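# Seat the hose connector fully on the tap

## Task

Slide the hose connector onto the tap until it is fully seated, while the pipe frame stays upright.

## Robot and tools

Robot: two arms, left_arm and right_arm, each ending in a parallel gripper. The fingers extend along the gripper's own +z axis and close along its y axis. end_effector_position is the spot between the finger pads, roughly 1 cm short of the fingertips.

Frame: all positions, orientations and targets use the scene frame. Its origin sits at table-top height, halfway between the nominal arm bases. +x points out over the table, +z points up, and left_arm is on the +y side; these names do not match the left and right of the images. The real bases are offset from nominal; a BASES line, if shown, gives their calibrated places. Reported hand poses can be a few centimetres off, more at long reach.

execute_actions(actions, cameras): actions is a list of actions. Each action is a table of 1 to 15 rows, and each row covers one 1/30 s control step. A table shorter than 15 rows repeats its last row to fill 15 steps. A row is always 14 numbers in [-1, 1], covering both arms even if one stays still: left_arm dx, dy, dz, rx, ry, rz, opening, then right_arm in the same order. dx to rz are offsets from that arm's Hand target as it stood when the action began, along scene axes. Every row counts from that start, not from the row before, but the next action starts from the new Hand target, so sending the same offset twice moves twice as far. Scale: 1.0 is 0.6 m for dx, dy, dz, or 180 degrees for the rotation vector rx, ry, rz, which turns the gripper about its Hand target position. A translation longer than 1.0 may be shortened. opening is absolute, not an offset: +1 is fully open (0.094 m), -1 is shut. An empty actions list just reports state and images.

move(target, speed, blend, opening_speed, blocking, cameras): drives both grippers along straight paths. target is one 14-number row laid out as above, or a list of up to 15 such rows; every row is an offset from the same starting Hand targets, not from the previous row. speed is in m/s, 0.002 to 4.3, default 0.25 (rotation up to twice that in rad/s), one value or one per target. blend (m) rounds corners of a list; 0 stops at each point. opening_speed is on the -1 to +1 scale per second, at least 0.2; use a low value to close gently. blocking=false returns after about 0.5 s while the move continues. Paths last 0.5 to 10 s, end together, and do not avoid obstacles or the other arm. Opening changes in a list are applied on arrival at that row, once everything is still. Faster moves lag and stray more and hit harder. Do not route a path close to an arm's own base; it can flip the shoulder.

wait(seconds): 0 to 10 s, arms keep their last command. stop(): brakes a running move. zoom_image(camera, region): region [x0, y0, x1, y1] in pixels, at most 504 by 504, from the latest image of that camera. finished_scene(scene): ends the scene for good; scene is 1 and optional. Finish only when the connector is seated and stays so with the robot hands off.

Results: end_effector_position (m) and end_effector_quat_wxyz per arm; Hand target, the last commanded pose after clipping, from which the next offsets start; Tool commands; grip_measured on the opening scale (reads slightly wide when empty, and tracks the command even after touching, so it does not reveal contact); Joint positions (last value is finger opening in m); Joint velocities, marked "within noise" when still; Joint torques, which include gravity and friction, with joints 3 and 4 wrapping at ±28 N m. execute_actions results also list some mid-action positions. A move adds a "move:" line: done (within 10 mm and 2 degrees), off_target, moving, held or fault, plus limits=paced (pose clipped) or limits=held (steps withheld). done does not mean no contact.

Control behaviour: each step the commanded orientation is limited to 40 degrees from the measured one. Friction and gravity can leave the gripper a centimetre or more short; waiting does not help, so resend, or add the missing distance as an offset. An arm blocked by an object keeps pushing until told otherwise; to release, command a target back beyond the gripper, or send six zeros to re-request its Hand target. A 0 in the opening slot closes halfway, so to leave a gripper unchanged resend its current opening.

Gripping: each pad squeezes roughly 50 to 64 N. To release, command well above grip_measured.

Heat: holding loads, reaching far out or pushing into something warms motors. MOTOR HOT appears at 85 °C; at 100 °C that arm goes limp for 30 to 60 s or more (OVER-TEMPERATURE FAULT), possibly with no prior warning.

Joint ranges (rad): waist -2.880 to 2.880, shoulder 0.000 to 3.142, elbow 0.000 to 3.019 (straight at 2.964), wrist pitch -1.693 to 1.571, wrist yaw -1.571 to 1.571, wrist roll -2.094 to 2.094.

Cameras (all 672x504): cam_head_left, cam_head_right, cam_high, cam_low, cam_left_wrist, cam_right_wrist. Calibration (K, distortion, T_world_to_cam) is supplied; fixed cameras may have shifted up to 2.3 degrees and 9 mm, and wrist images may lag while moving.

Avoid: dropping parts or releasing them while moving, slamming or pressing hard, toppling the pipe frame, anything ending off the table, and any collision or squeeze between the two arms or their grippers, which can fail the scene. Loose objects may occasionally be nudged by outside pushes.

Each tool is called as name(argument=value, ...), one argument or row to a line, values as JSON.

## Session

execute_actions(
  actions=[],
)

Scene clock: 0.00 s.
left_arm: end_effector_position=(+0.5229, +0.5058, +0.2072) grip_measured=+1.000 end_effector_quat_wxyz=(+0.000, +0.562, +0.826, +0.040) | right_arm: end_effector_position=(+0.3636, -0.6290, +0.1337) grip_measured=+1.000 end_effector_quat_wxyz=(+0.429, +0.415, +0.751, -0.283)
Joint positions: left_arm=[0.293 1.642 1.508 -1.376 -0.051 1.465 0.094] | right_arm=[-0.753 1.354 0.594 0.242 0.304 0.091 0.094]
Joint velocities: within noise
Joint torques (N m): no reading
Heat: left arm: hottest wrist yaw 30 °C; right arm: hottest waist 30 °C.
Hand target: left_arm +0.5294, +0.5076, +0.2137; +0.006, +0.561, +0.826, +0.047 | right_arm +0.3694, -0.6343, +0.1437; +0.438, +0.414, +0.745, -0.285
Tool commands: left_gripper/opening=+1.0 right_gripper/opening=+1.0

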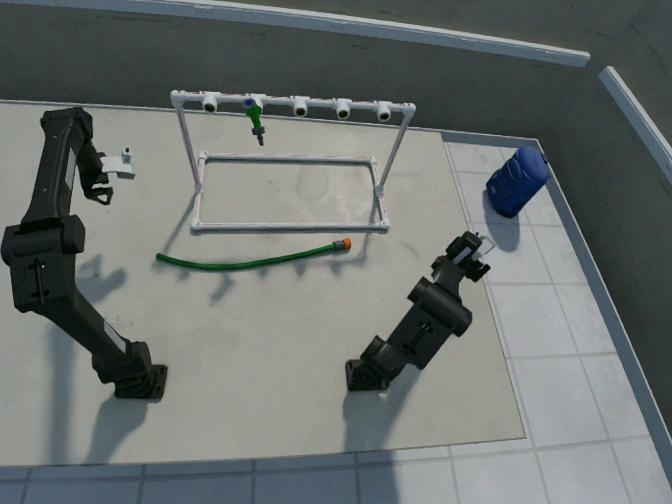

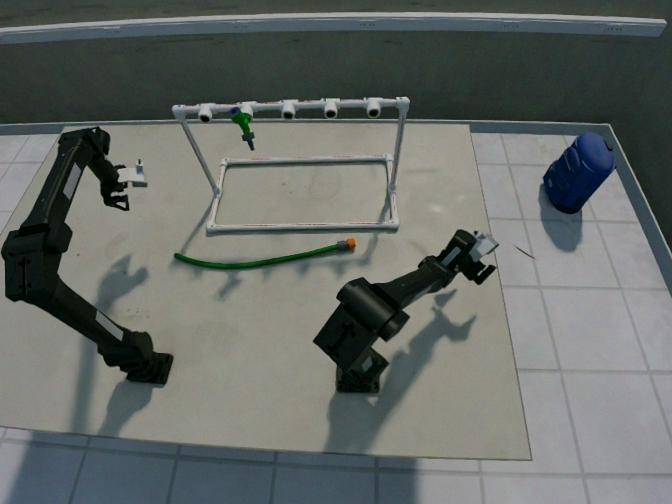

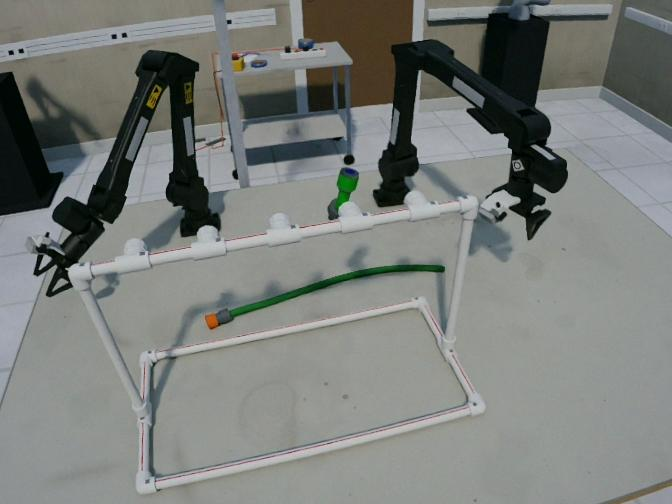

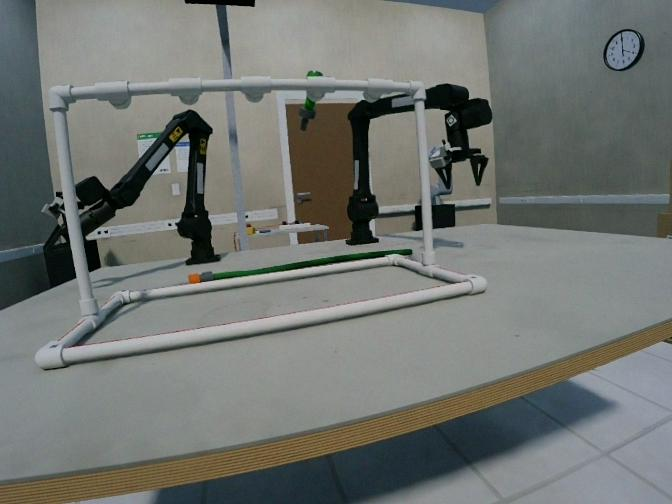

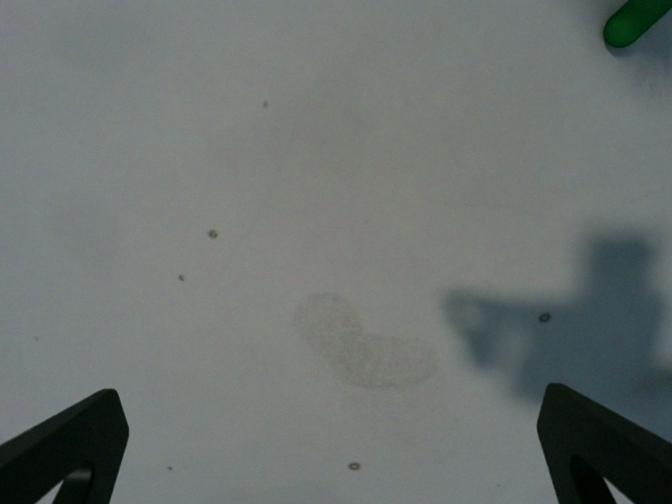

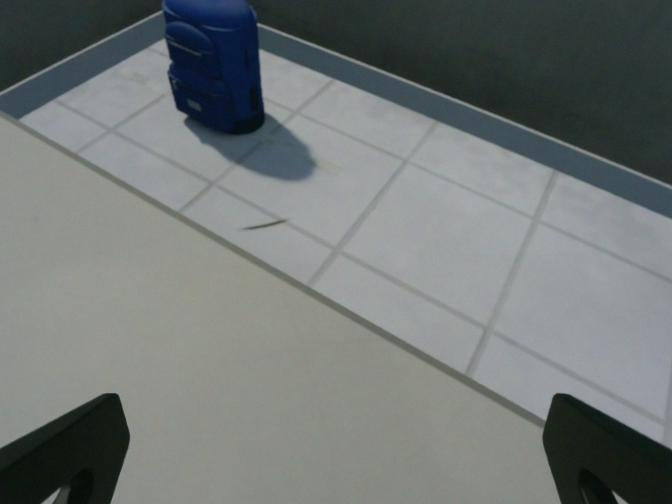

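zoom_image(
  camera="cam_head_left",
  region=[160, 80, 420, 280],
)

zoom_image(
  camera="cam_high",
  region=[180, 150, 500, 390],
)

zoom_image(
  camera="cam_low",
  region=[240, 50, 440, 200],
)

zoom_image(
  camera="cam_head_right",
  region=[160, 80, 420, 280],
)

Scaled by 1.938 from the camera's 672x504 image, which has a finer 960x720 frame.

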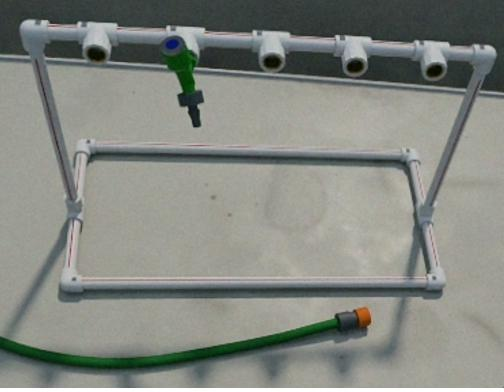

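Scaled by 1.575 from the camera's 672x504 image, which has a finer 960x720 frame.

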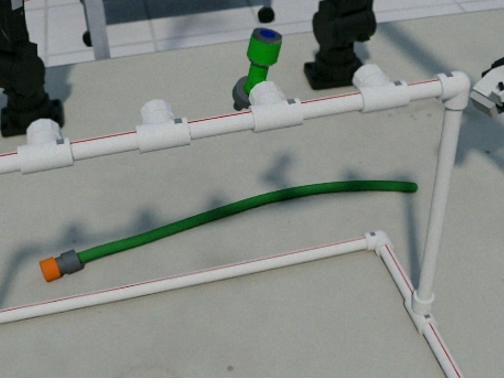

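Scaled by 2.520 from the camera's 672x504 image, which has a finer 960x720 frame.

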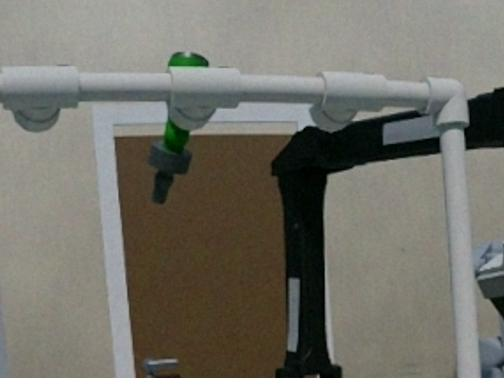

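Scaled by 1.938 from the camera's 672x504 image, which has a finer 960x720 frame.

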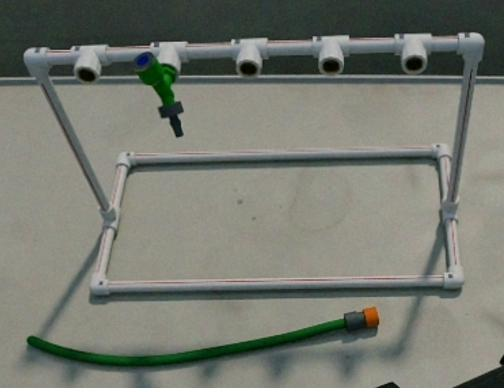

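move(
  target=[-0.2823,-0.746,0.3105,-0.319,-0.4303,0.2697,1, 0.1593,0.7155,0.0938,0.3468,0.0734,-0.1588,1],
)

Scene clock: 7.80 s.
left_arm: end_effector_position=(+0.3612, +0.0675, +0.3973) grip_measured=+1.000 end_effector_quat_wxyz=(+0.705, -0.002, +0.709, +0.005) | right_arm: end_effector_position=(+0.4507, -0.2095, +0.1884) grip_measured=+1.000 end_effector_quat_wxyz=(-0.005, +0.705, +0.709, -0.009)
Joint positions: left_arm=[-1.06 1.044 0.799 0.231 -1.094 -0.008 0.094] | right_arm=[0.111 1.463 1.252 -1.38 0.003 1.687 0.094]
Joint velocities: within noise
Joint torques (N m): left_arm=[0.32 -5.83 12.01 2.66 0.01 0.11] | right_arm=[-0.26 -10.17 13.15 0.12 0.02 0.19]
Heat: left arm: hottest wrist yaw 30 °C; right arm: hottest waist 30 °C.
Hand target: left_arm +0.3600, +0.0599, +0.4000; +0.708, +0.000, +0.707, +0.000 | right_arm +0.4650, -0.2050, +0.2001; +0.000, +0.707, +0.707, +0.000
Off the commanded pose: left_arm 0.008 m, 1 deg | right_arm 0.019 m, 1 deg.
move: off_target (right_arm)
camera_calibration:
cam_left_wrist: T_world_to_cam=[[0.00245785, -0.999943, 0.010379, 0.0603368], [-0.436871, -0.0104099, -0.899464, 0.553846], [0.899521, -0.00232354, -0.436872, -0.0597827], [0, 0, 0, 1]] pos_world=[0.295587, 0.06596, 0.471421]
cam_right_wrist: T_world_to_cam=[[-0.999806, -0.00771431, 0.0181158, 0.443538], [0.000375979, 0.912407, 0.409284, 0.151307], [-0.0196863, 0.409212, -0.912227, 0.352274], [0, 0, 0, 1]] pos_world=[0.45033, -0.278787, 0.251392]

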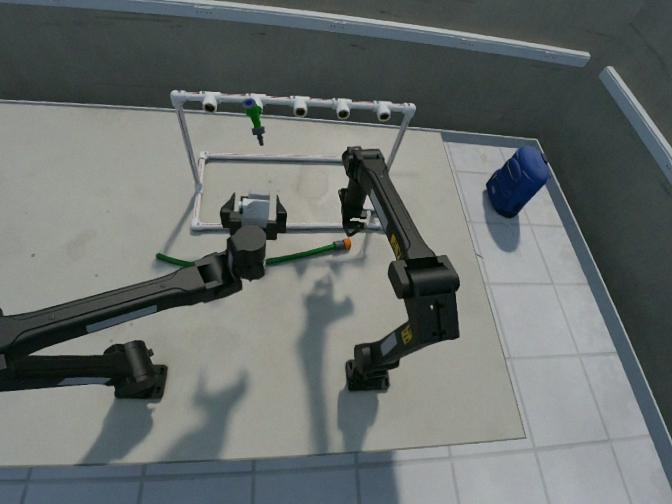

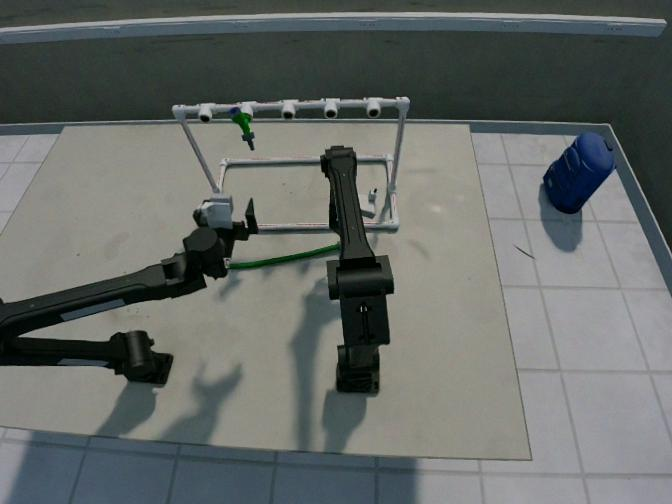

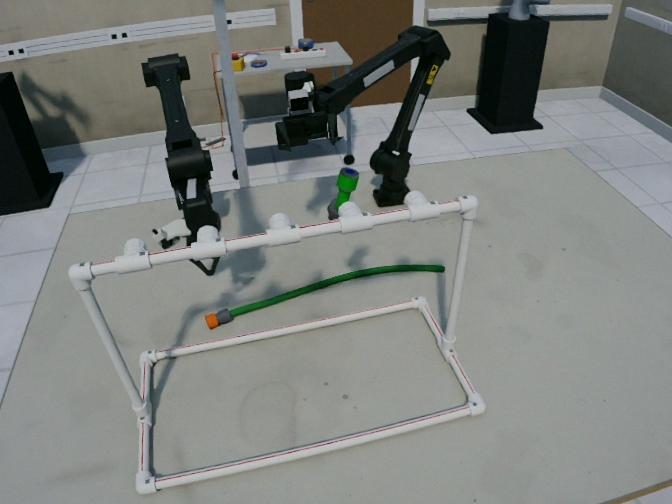

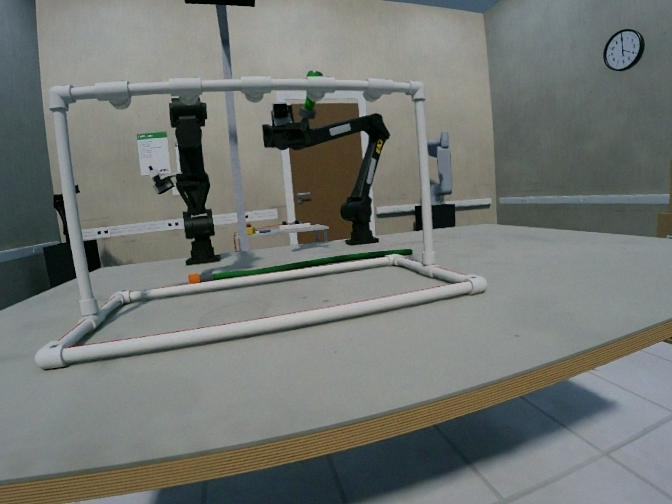

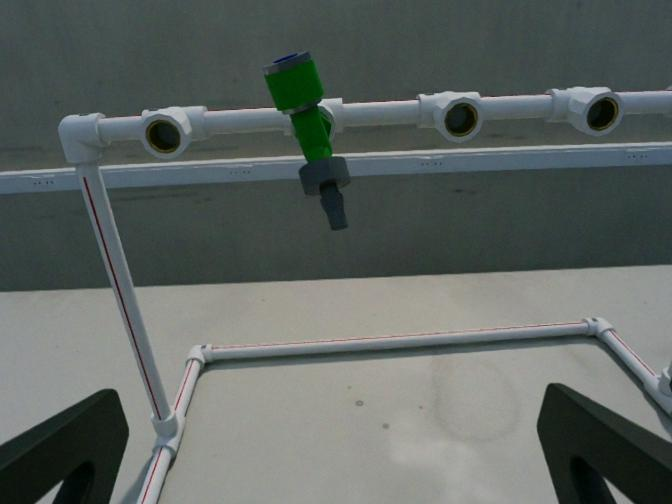

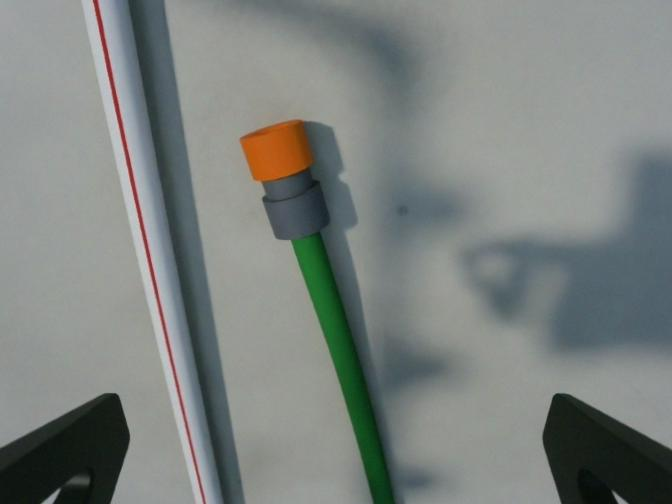

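zoom_image(
  camera="cam_left_wrist",
  region=[230, 30, 430, 250],
)

zoom_image(
  camera="cam_right_wrist",
  region=[190, 90, 390, 290],
)

Scaled by 2.291 from the camera's 672x504 image, which has a finer 960x720 frame.

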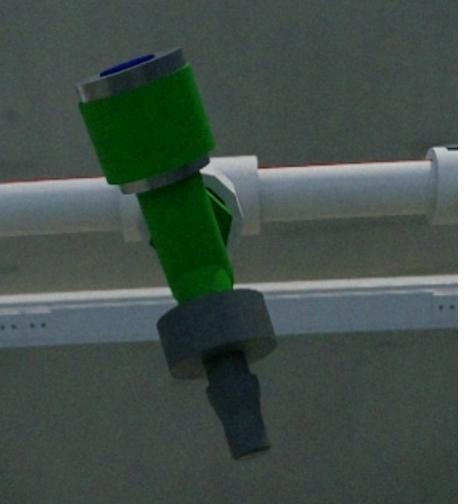

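Scaled by 2.520 from the camera's 672x504 image, which has a finer 960x720 frame.

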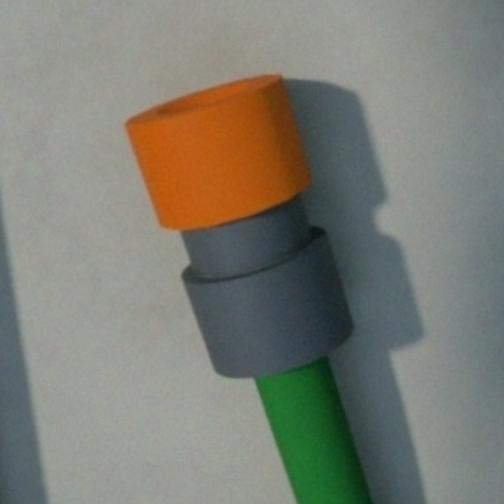

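move(
  target=[0.2333,0.45,-0.0667,0,0,-0.5,1, 0.0287,0.0225,-0.1468,0,0,0.079,1],
)

Scene clock: 14.20 s.
left_arm: end_effector_position=(+0.4863, +0.3201, +0.3412) grip_measured=+1.000 end_effector_quat_wxyz=(+0.557, +0.399, +0.585, -0.434) | right_arm: end_effector_position=(+0.4819, -0.1959, +0.1206) grip_measured=+1.000 end_effector_quat_wxyz=(+0.004, +0.623, +0.783, +0.002)
Joint positions: left_arm=[0.32 1.337 0.892 0.328 1.556 0.053 0.094] | right_arm=[0.132 1.579 1.198 -1.18 0.003 1.488 0.094]
Joint velocities: within noise
Joint torques (N m): left_arm=[2.26 -9 15.2 2.07 0.32 0.11] | right_arm=[-0.03 -11.81 8.1 1.16 0.04 -0.04]
Heat: left arm: hottest elbow 30 °C; right arm: hottest waist 30 °C.
Hand target: left_arm +0.5000, +0.3301, +0.3600; +0.501, +0.500, +0.500, -0.500 | right_arm +0.4822, -0.1915, +0.1120; +0.000, +0.614, +0.789, +0.000
Off the commanded pose: left_arm 0.025 m, 18 deg | right_arm 0.010 m, 1 deg.
joint sent to its limit (left arm) — joint 5 (wrist yaw), upper limit. The joint targets are off in orientation, not in position.
move: off_target (left_arm)
camera_calibration:
cam_left_wrist: T_world_to_cam=[[-0.951464, -0.297632, 0.0783058, 0.529133], [-0.196497, 0.391663, -0.898882, 0.314778], [0.236867, -0.87064, -0.431137, 0.401936], [0, 0, 0, 1]] pos_world=[0.470098, 0.384142, 0.414804]
cam_right_wrist: T_world_to_cam=[[-0.974084, -0.225908, -0.0112378, 0.424407], [-0.210475, 0.887102, 0.410792, 0.263203], [-0.0828322, 0.402511, -0.91166, 0.314491], [0, 0, 0, 1]] pos_world=[0.494855, -0.264197, 0.183357]

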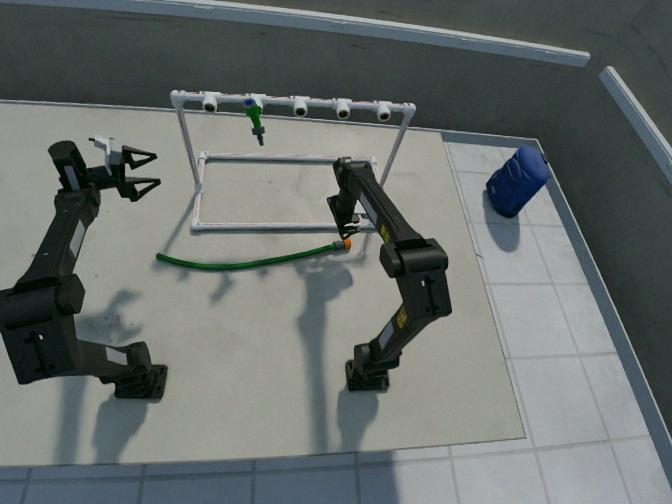

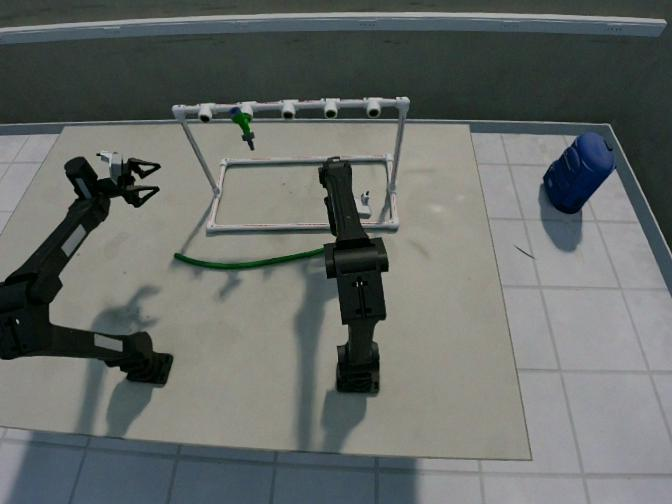

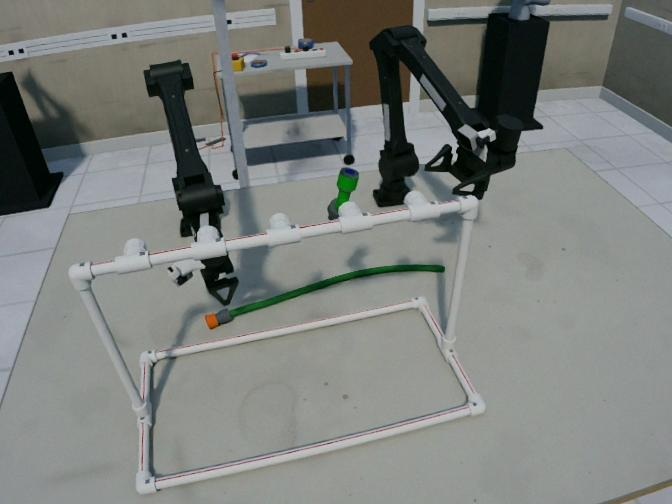

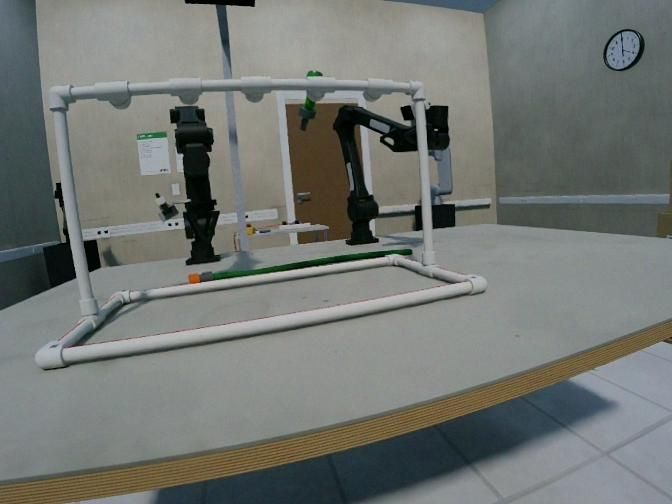

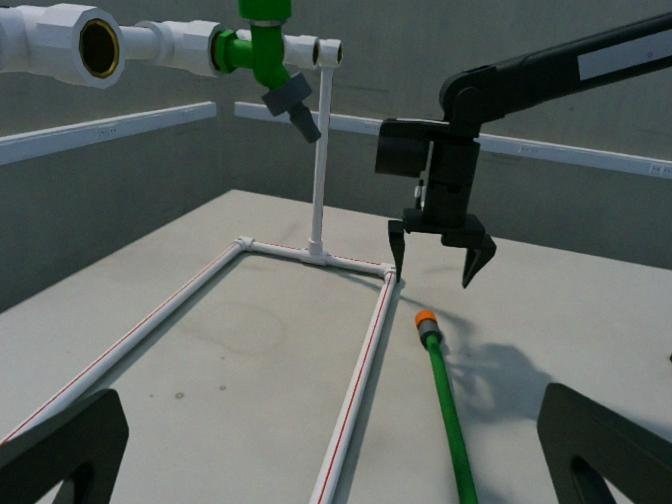

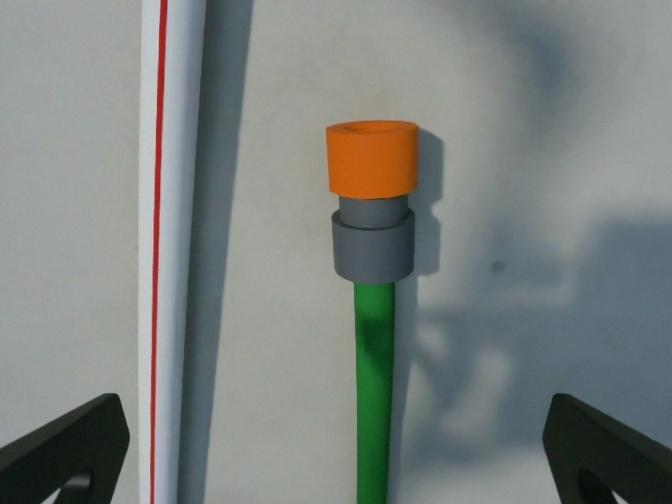

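zoom_image(
  camera="cam_left_wrist",
  region=[200, 0, 340, 150],
)

Scaled by 3.360 from the camera's 672x504 image, which has a finer 960x720 frame.

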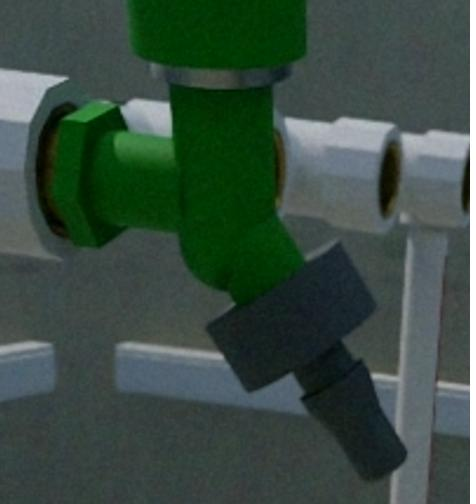

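move(
  target=[0.138,-0.298,0.225,-0.247,0.559,0.570,0.49, -0.0267,0.0032,-0.1177,0,0,0.005,1],
)

Scene clock: 24.20 s.
left_arm: end_effector_position=(+0.5787, +0.1622, +0.4788) grip_measured=+0.492 end_effector_quat_wxyz=(-0.277, +0.671, -0.641, +0.250) | right_arm: end_effector_position=(+0.4677, -0.1936, +0.0501) grip_measured=+1.000 end_effector_quat_wxyz=(+0.005, +0.616, +0.788, +0.003)
Joint positions: left_arm=[-0.43 1.535 1.934 -1.279 -0.356 -1.942 0.07] | right_arm=[0.142 1.633 1.056 -0.983 0.003 1.482 0.094]
Joint velocities: within noise
Joint torques (N m): left_arm=[0.21 -12.34 15.84 1.03 -0.16 -0.01] | right_arm=[-0.03 -11.52 7.28 1.17 0.04 -0.04]
Heat: left arm: hottest elbow 33 °C; right arm: hottest waist 30 °C.
Hand target: left_arm +0.5826, +0.1512, +0.4950; -0.277, +0.669, -0.638, +0.264 | right_arm +0.4662, -0.1895, +0.0414; +0.000, +0.608, +0.794, +0.000
Off the commanded pose: left_arm 0.020 m, 2 deg | right_arm 0.010 m, 1 deg.
move: off_target (left_arm)
camera_calibration:
cam_left_wrist: T_world_to_cam=[[0.715879, 0.0402456, 0.697064, -0.756626], [-0.241382, -0.922517, 0.301159, 0.183009], [0.655174, -0.383852, -0.650696, 0.0860385], [0, 0, 0, 1]] pos_world=[0.529458, 0.232306, 0.528287]
cam_right_wrist: T_world_to_cam=[[-0.970332, -0.241441, -0.012718, 0.405594], [-0.225232, 0.883563, 0.410594, 0.293391], [-0.087897, 0.401277, -0.91173, 0.25025], [0, 0, 0, 1]] pos_world=[0.481638, -0.261722, 0.112855]

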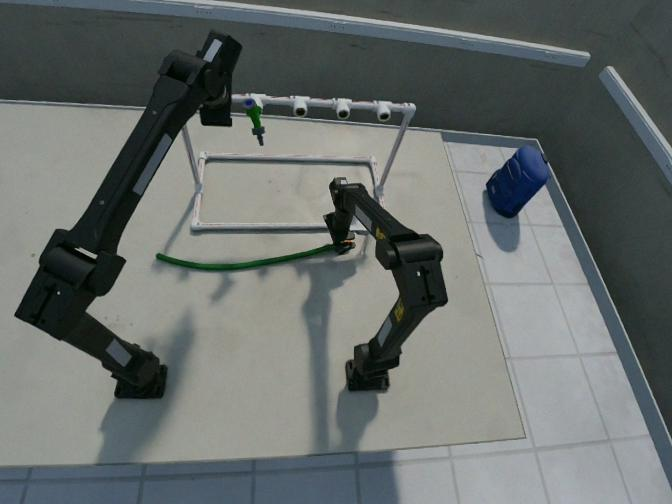

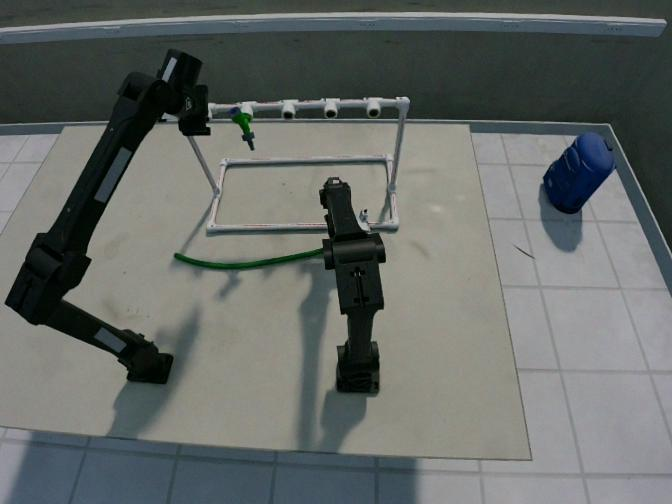

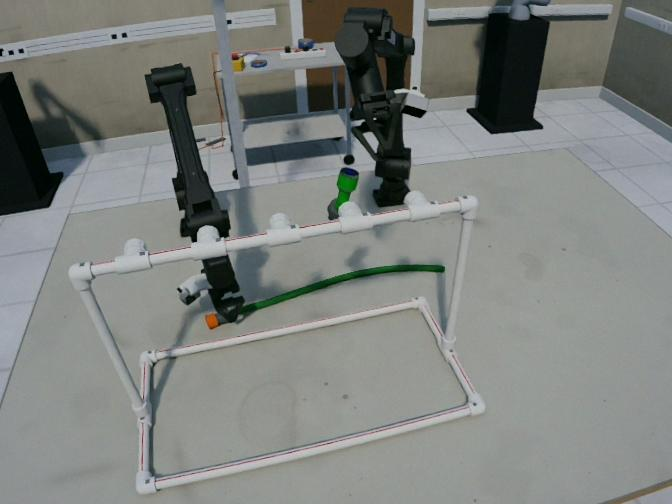

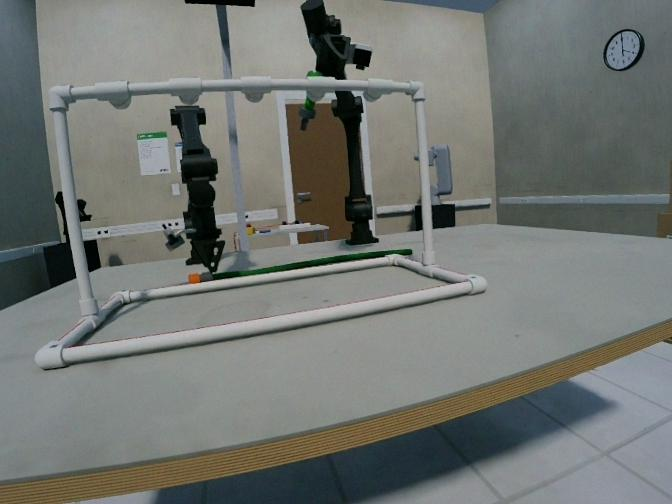

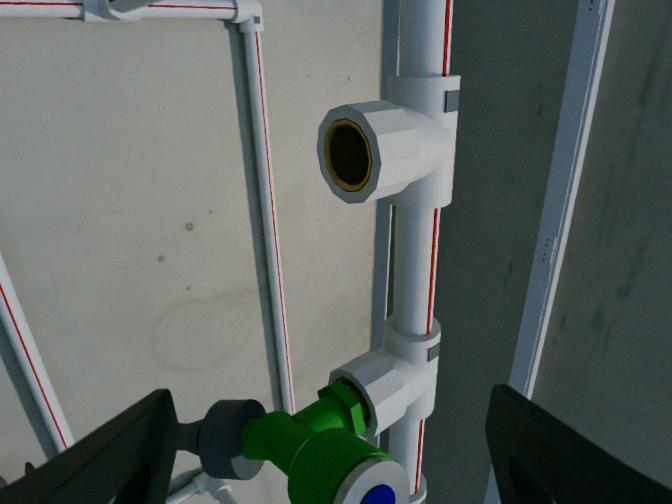

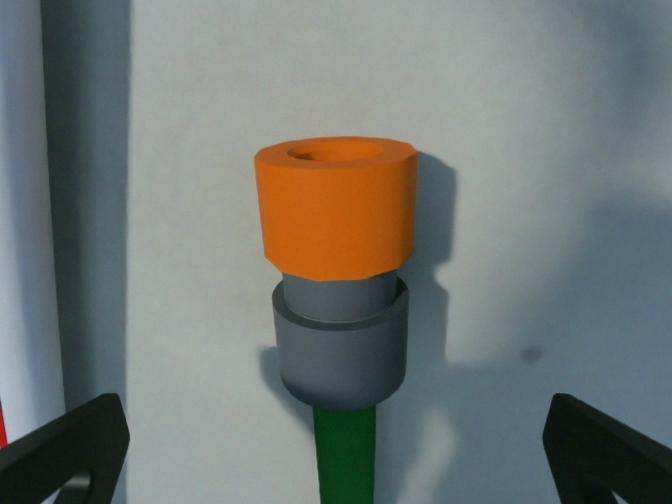

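move(
  target=[0.1523,-0.0203,-0.0517,0,0,0,0.49, -0.0033,-0.009,-0.05,0,0,0,1],
  speed=0.12,
)

Scene clock: 27.30 s.
left_arm: end_effector_position=(+0.6606, +0.1365, +0.4431) grip_measured=+0.492 end_effector_quat_wxyz=(-0.269, +0.668, -0.649, +0.244) | right_arm: end_effector_position=(+0.4652, -0.1940, +0.0194) grip_measured=+1.000 end_effector_quat_wxyz=(+0.004, +0.612, +0.791, +0.002)
Joint positions: left_arm=[-0.403 1.757 2.125 -1.257 -0.325 -1.912 0.07] | right_arm=[0.142 1.678 1.016 -0.9 0.003 1.471 0.094]
Joint velocities: within noise
Joint torques (N m): left_arm=[2.32 -15.97 16.62 1.81 -0.02 0.11] | right_arm=[-0.97 -11.81 6.89 1.18 0.04 -0.03]
Heat: left arm: hottest elbow 33 °C; right arm: hottest waist 30 °C.
Hand target: left_arm +0.6739, +0.1389, +0.4640; -0.277, +0.668, -0.638, +0.264 | right_arm +0.4643, -0.1949, +0.0114; +0.000, +0.608, +0.794, +0.000
Off the commanded pose: left_arm 0.025 m, 3 deg | right_arm 0.008 m, 1 deg.
move: off_target (left_arm)
camera_calibration:
cam_left_wrist: T_world_to_cam=[[0.730991, 0.0270569, 0.681851, -0.790874], [-0.249061, -0.919703, 0.303506, 0.193452], [0.635312, -0.391682, -0.665555, 0.0200006], [0, 0, 0, 1]] pos_world=[0.613596, 0.207151, 0.493856]
cam_right_wrist: T_world_to_cam=[[-0.967528, -0.252517, -0.0111757, 0.399213], [-0.2347, 0.881086, 0.410614, 0.309678], [-0.0938402, 0.399903, -0.911741, 0.224793], [0, 0, 0, 1]] pos_world=[0.480026, -0.26194, 0.0822568]

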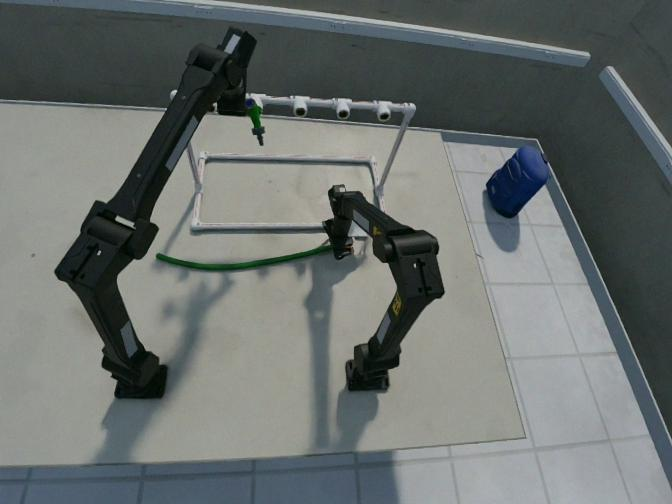

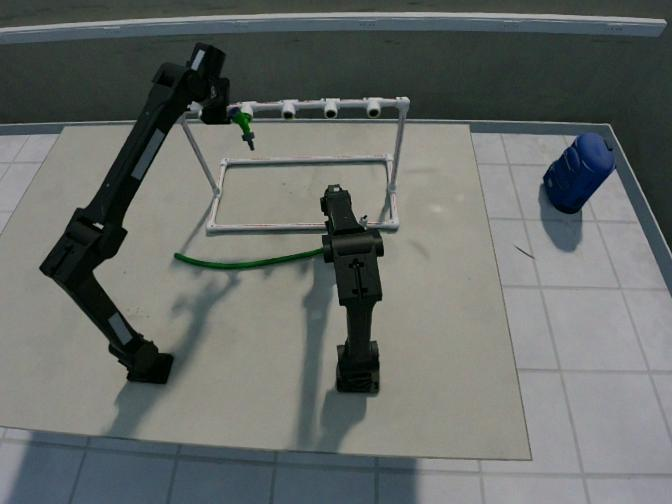

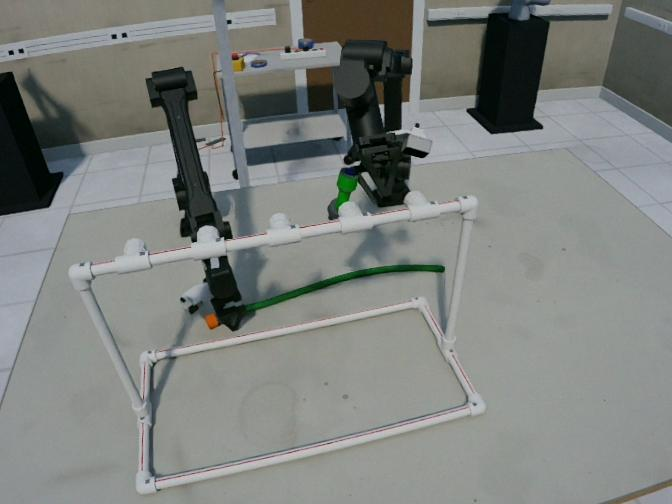

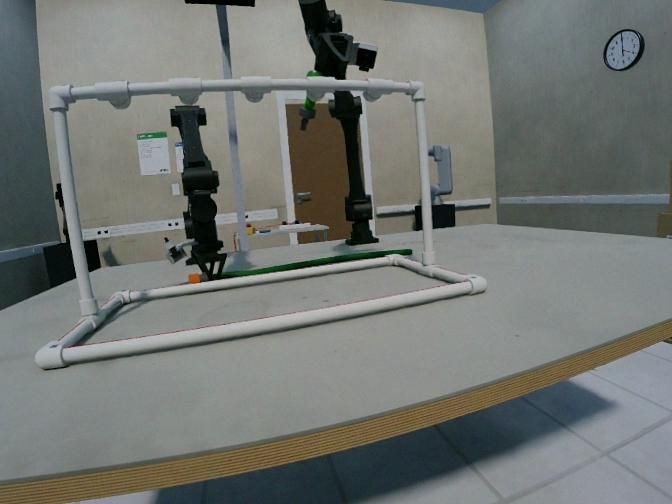

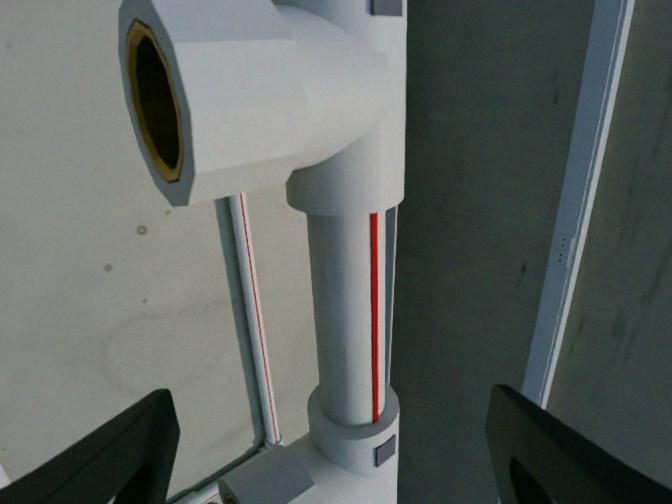

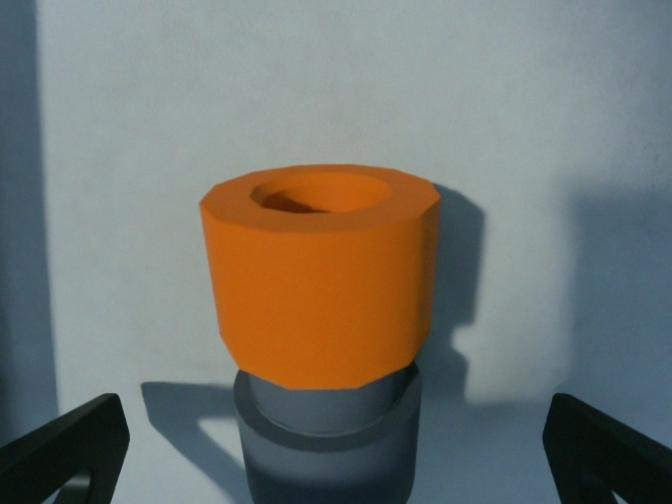

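move(
  target=[
    [0.079,0.0033,-0.0623,0,0,0,0.49, 0.001,-0.006,-0.001,0,0,0,1],
    [0.079,0.0033,-0.0623,0,0,0,0.49, 0.001,-0.006,-0.001,0,0,0,-1],
  ],
  speed=0.08,
  opening_speed=0.7,
)

Scene clock: 32.17 s.
left_arm: end_effector_position=(+0.7064, +0.1432, +0.4068) grip_measured=+0.492 end_effector_quat_wxyz=(-0.268, +0.672, -0.648, +0.240) | right_arm: end_effector_position=(+0.4657, -0.1953, +0.0194) grip_measured=-0.311 end_effector_quat_wxyz=(+0.005, +0.609, +0.793, +0.003)
Joint positions: left_arm=[-0.362 1.852 2.161 -1.199 -0.302 -1.885 0.07] | right_arm=[0.139 1.678 1.016 -0.899 0.003 1.462 0.032]
Joint velocities: within noise
Joint torques (N m): left_arm=[1.96 -17.26 16.62 2.32 0.02 0.11] | right_arm=[-1.44 -11.63 6.89 1.21 0.04 -0.02]
Heat: left arm: hottest elbow 35 °C; right arm: hottest waist 30 °C.
Hand target: left_arm +0.7214, +0.1409, +0.4266; -0.277, +0.668, -0.638, +0.264 | right_arm +0.4649, -0.1985, +0.0108; +0.000, +0.608, +0.794, +0.000
Off the commanded pose: left_arm 0.025 m, 3 deg | right_arm 0.009 m, 1 deg.
move: off_target (left_arm)
camera_calibration:
cam_left_wrist: T_world_to_cam=[[0.736065, 0.0313856, 0.676182, -0.801593], [-0.240014, -0.921922, 0.304062, 0.215817], [0.63293, -0.386103, -0.671062, -0.0274497], [0, 0, 0, 1]] pos_world=[0.659198, 0.213526, 0.457981]
cam_right_wrist: T_world_to_cam=[[-0.966059, -0.258027, -0.0123207, 0.397614], [-0.24019, 0.87968, 0.410454, 0.313213], [-0.0950699, 0.399482, -0.911798, 0.225835], [0, 0, 0, 1]] pos_world=[0.48082, -0.263149, 0.0822551]

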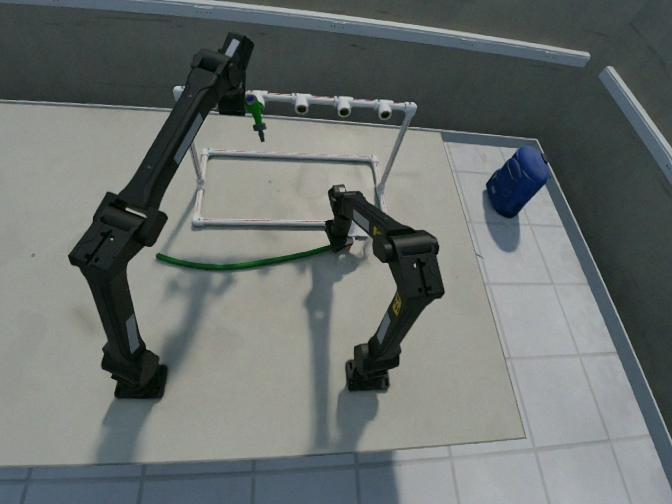

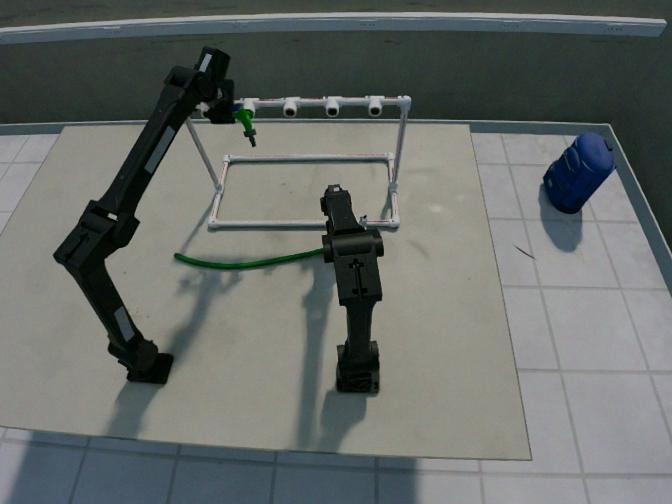

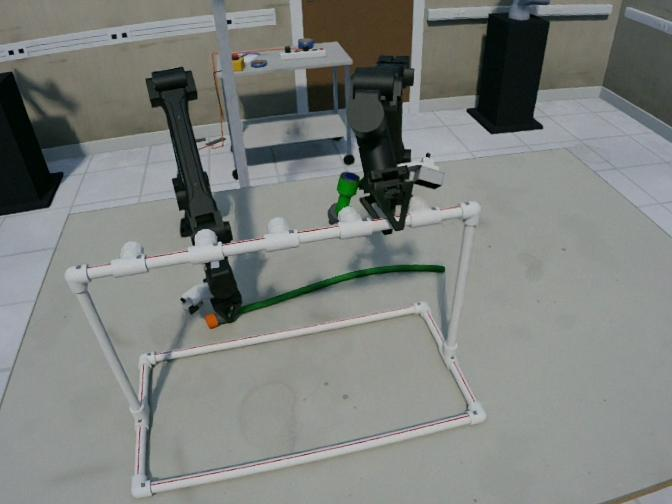

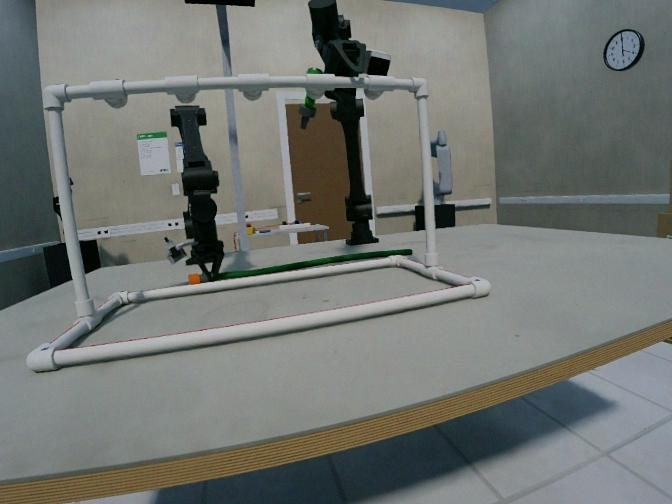

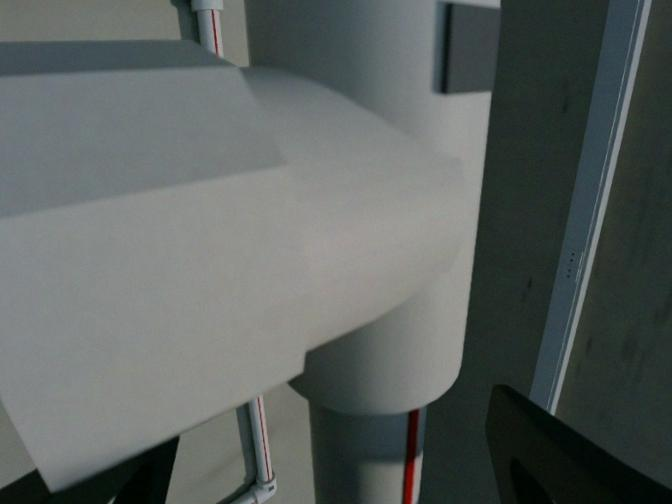

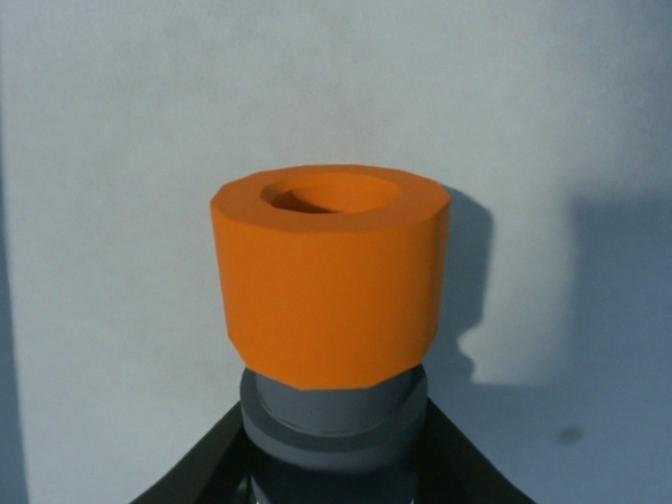

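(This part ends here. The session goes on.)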